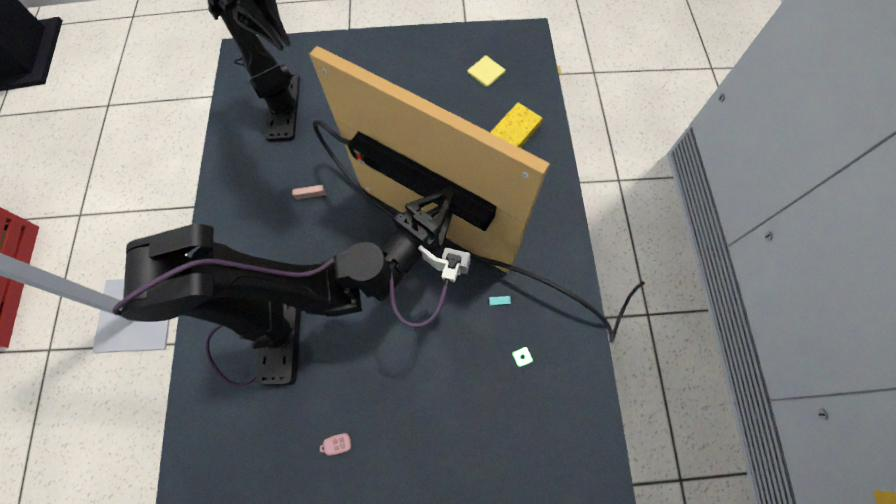

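Scaled by 2.100 from the camera's 896x504 image, which has a finer 1280x720 frame.

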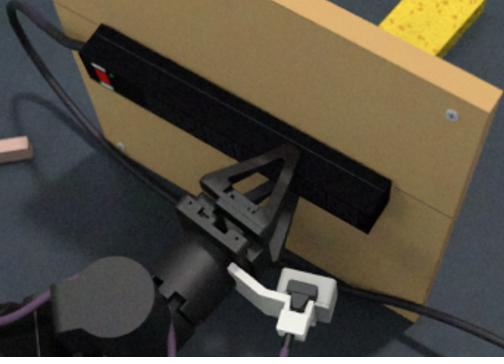

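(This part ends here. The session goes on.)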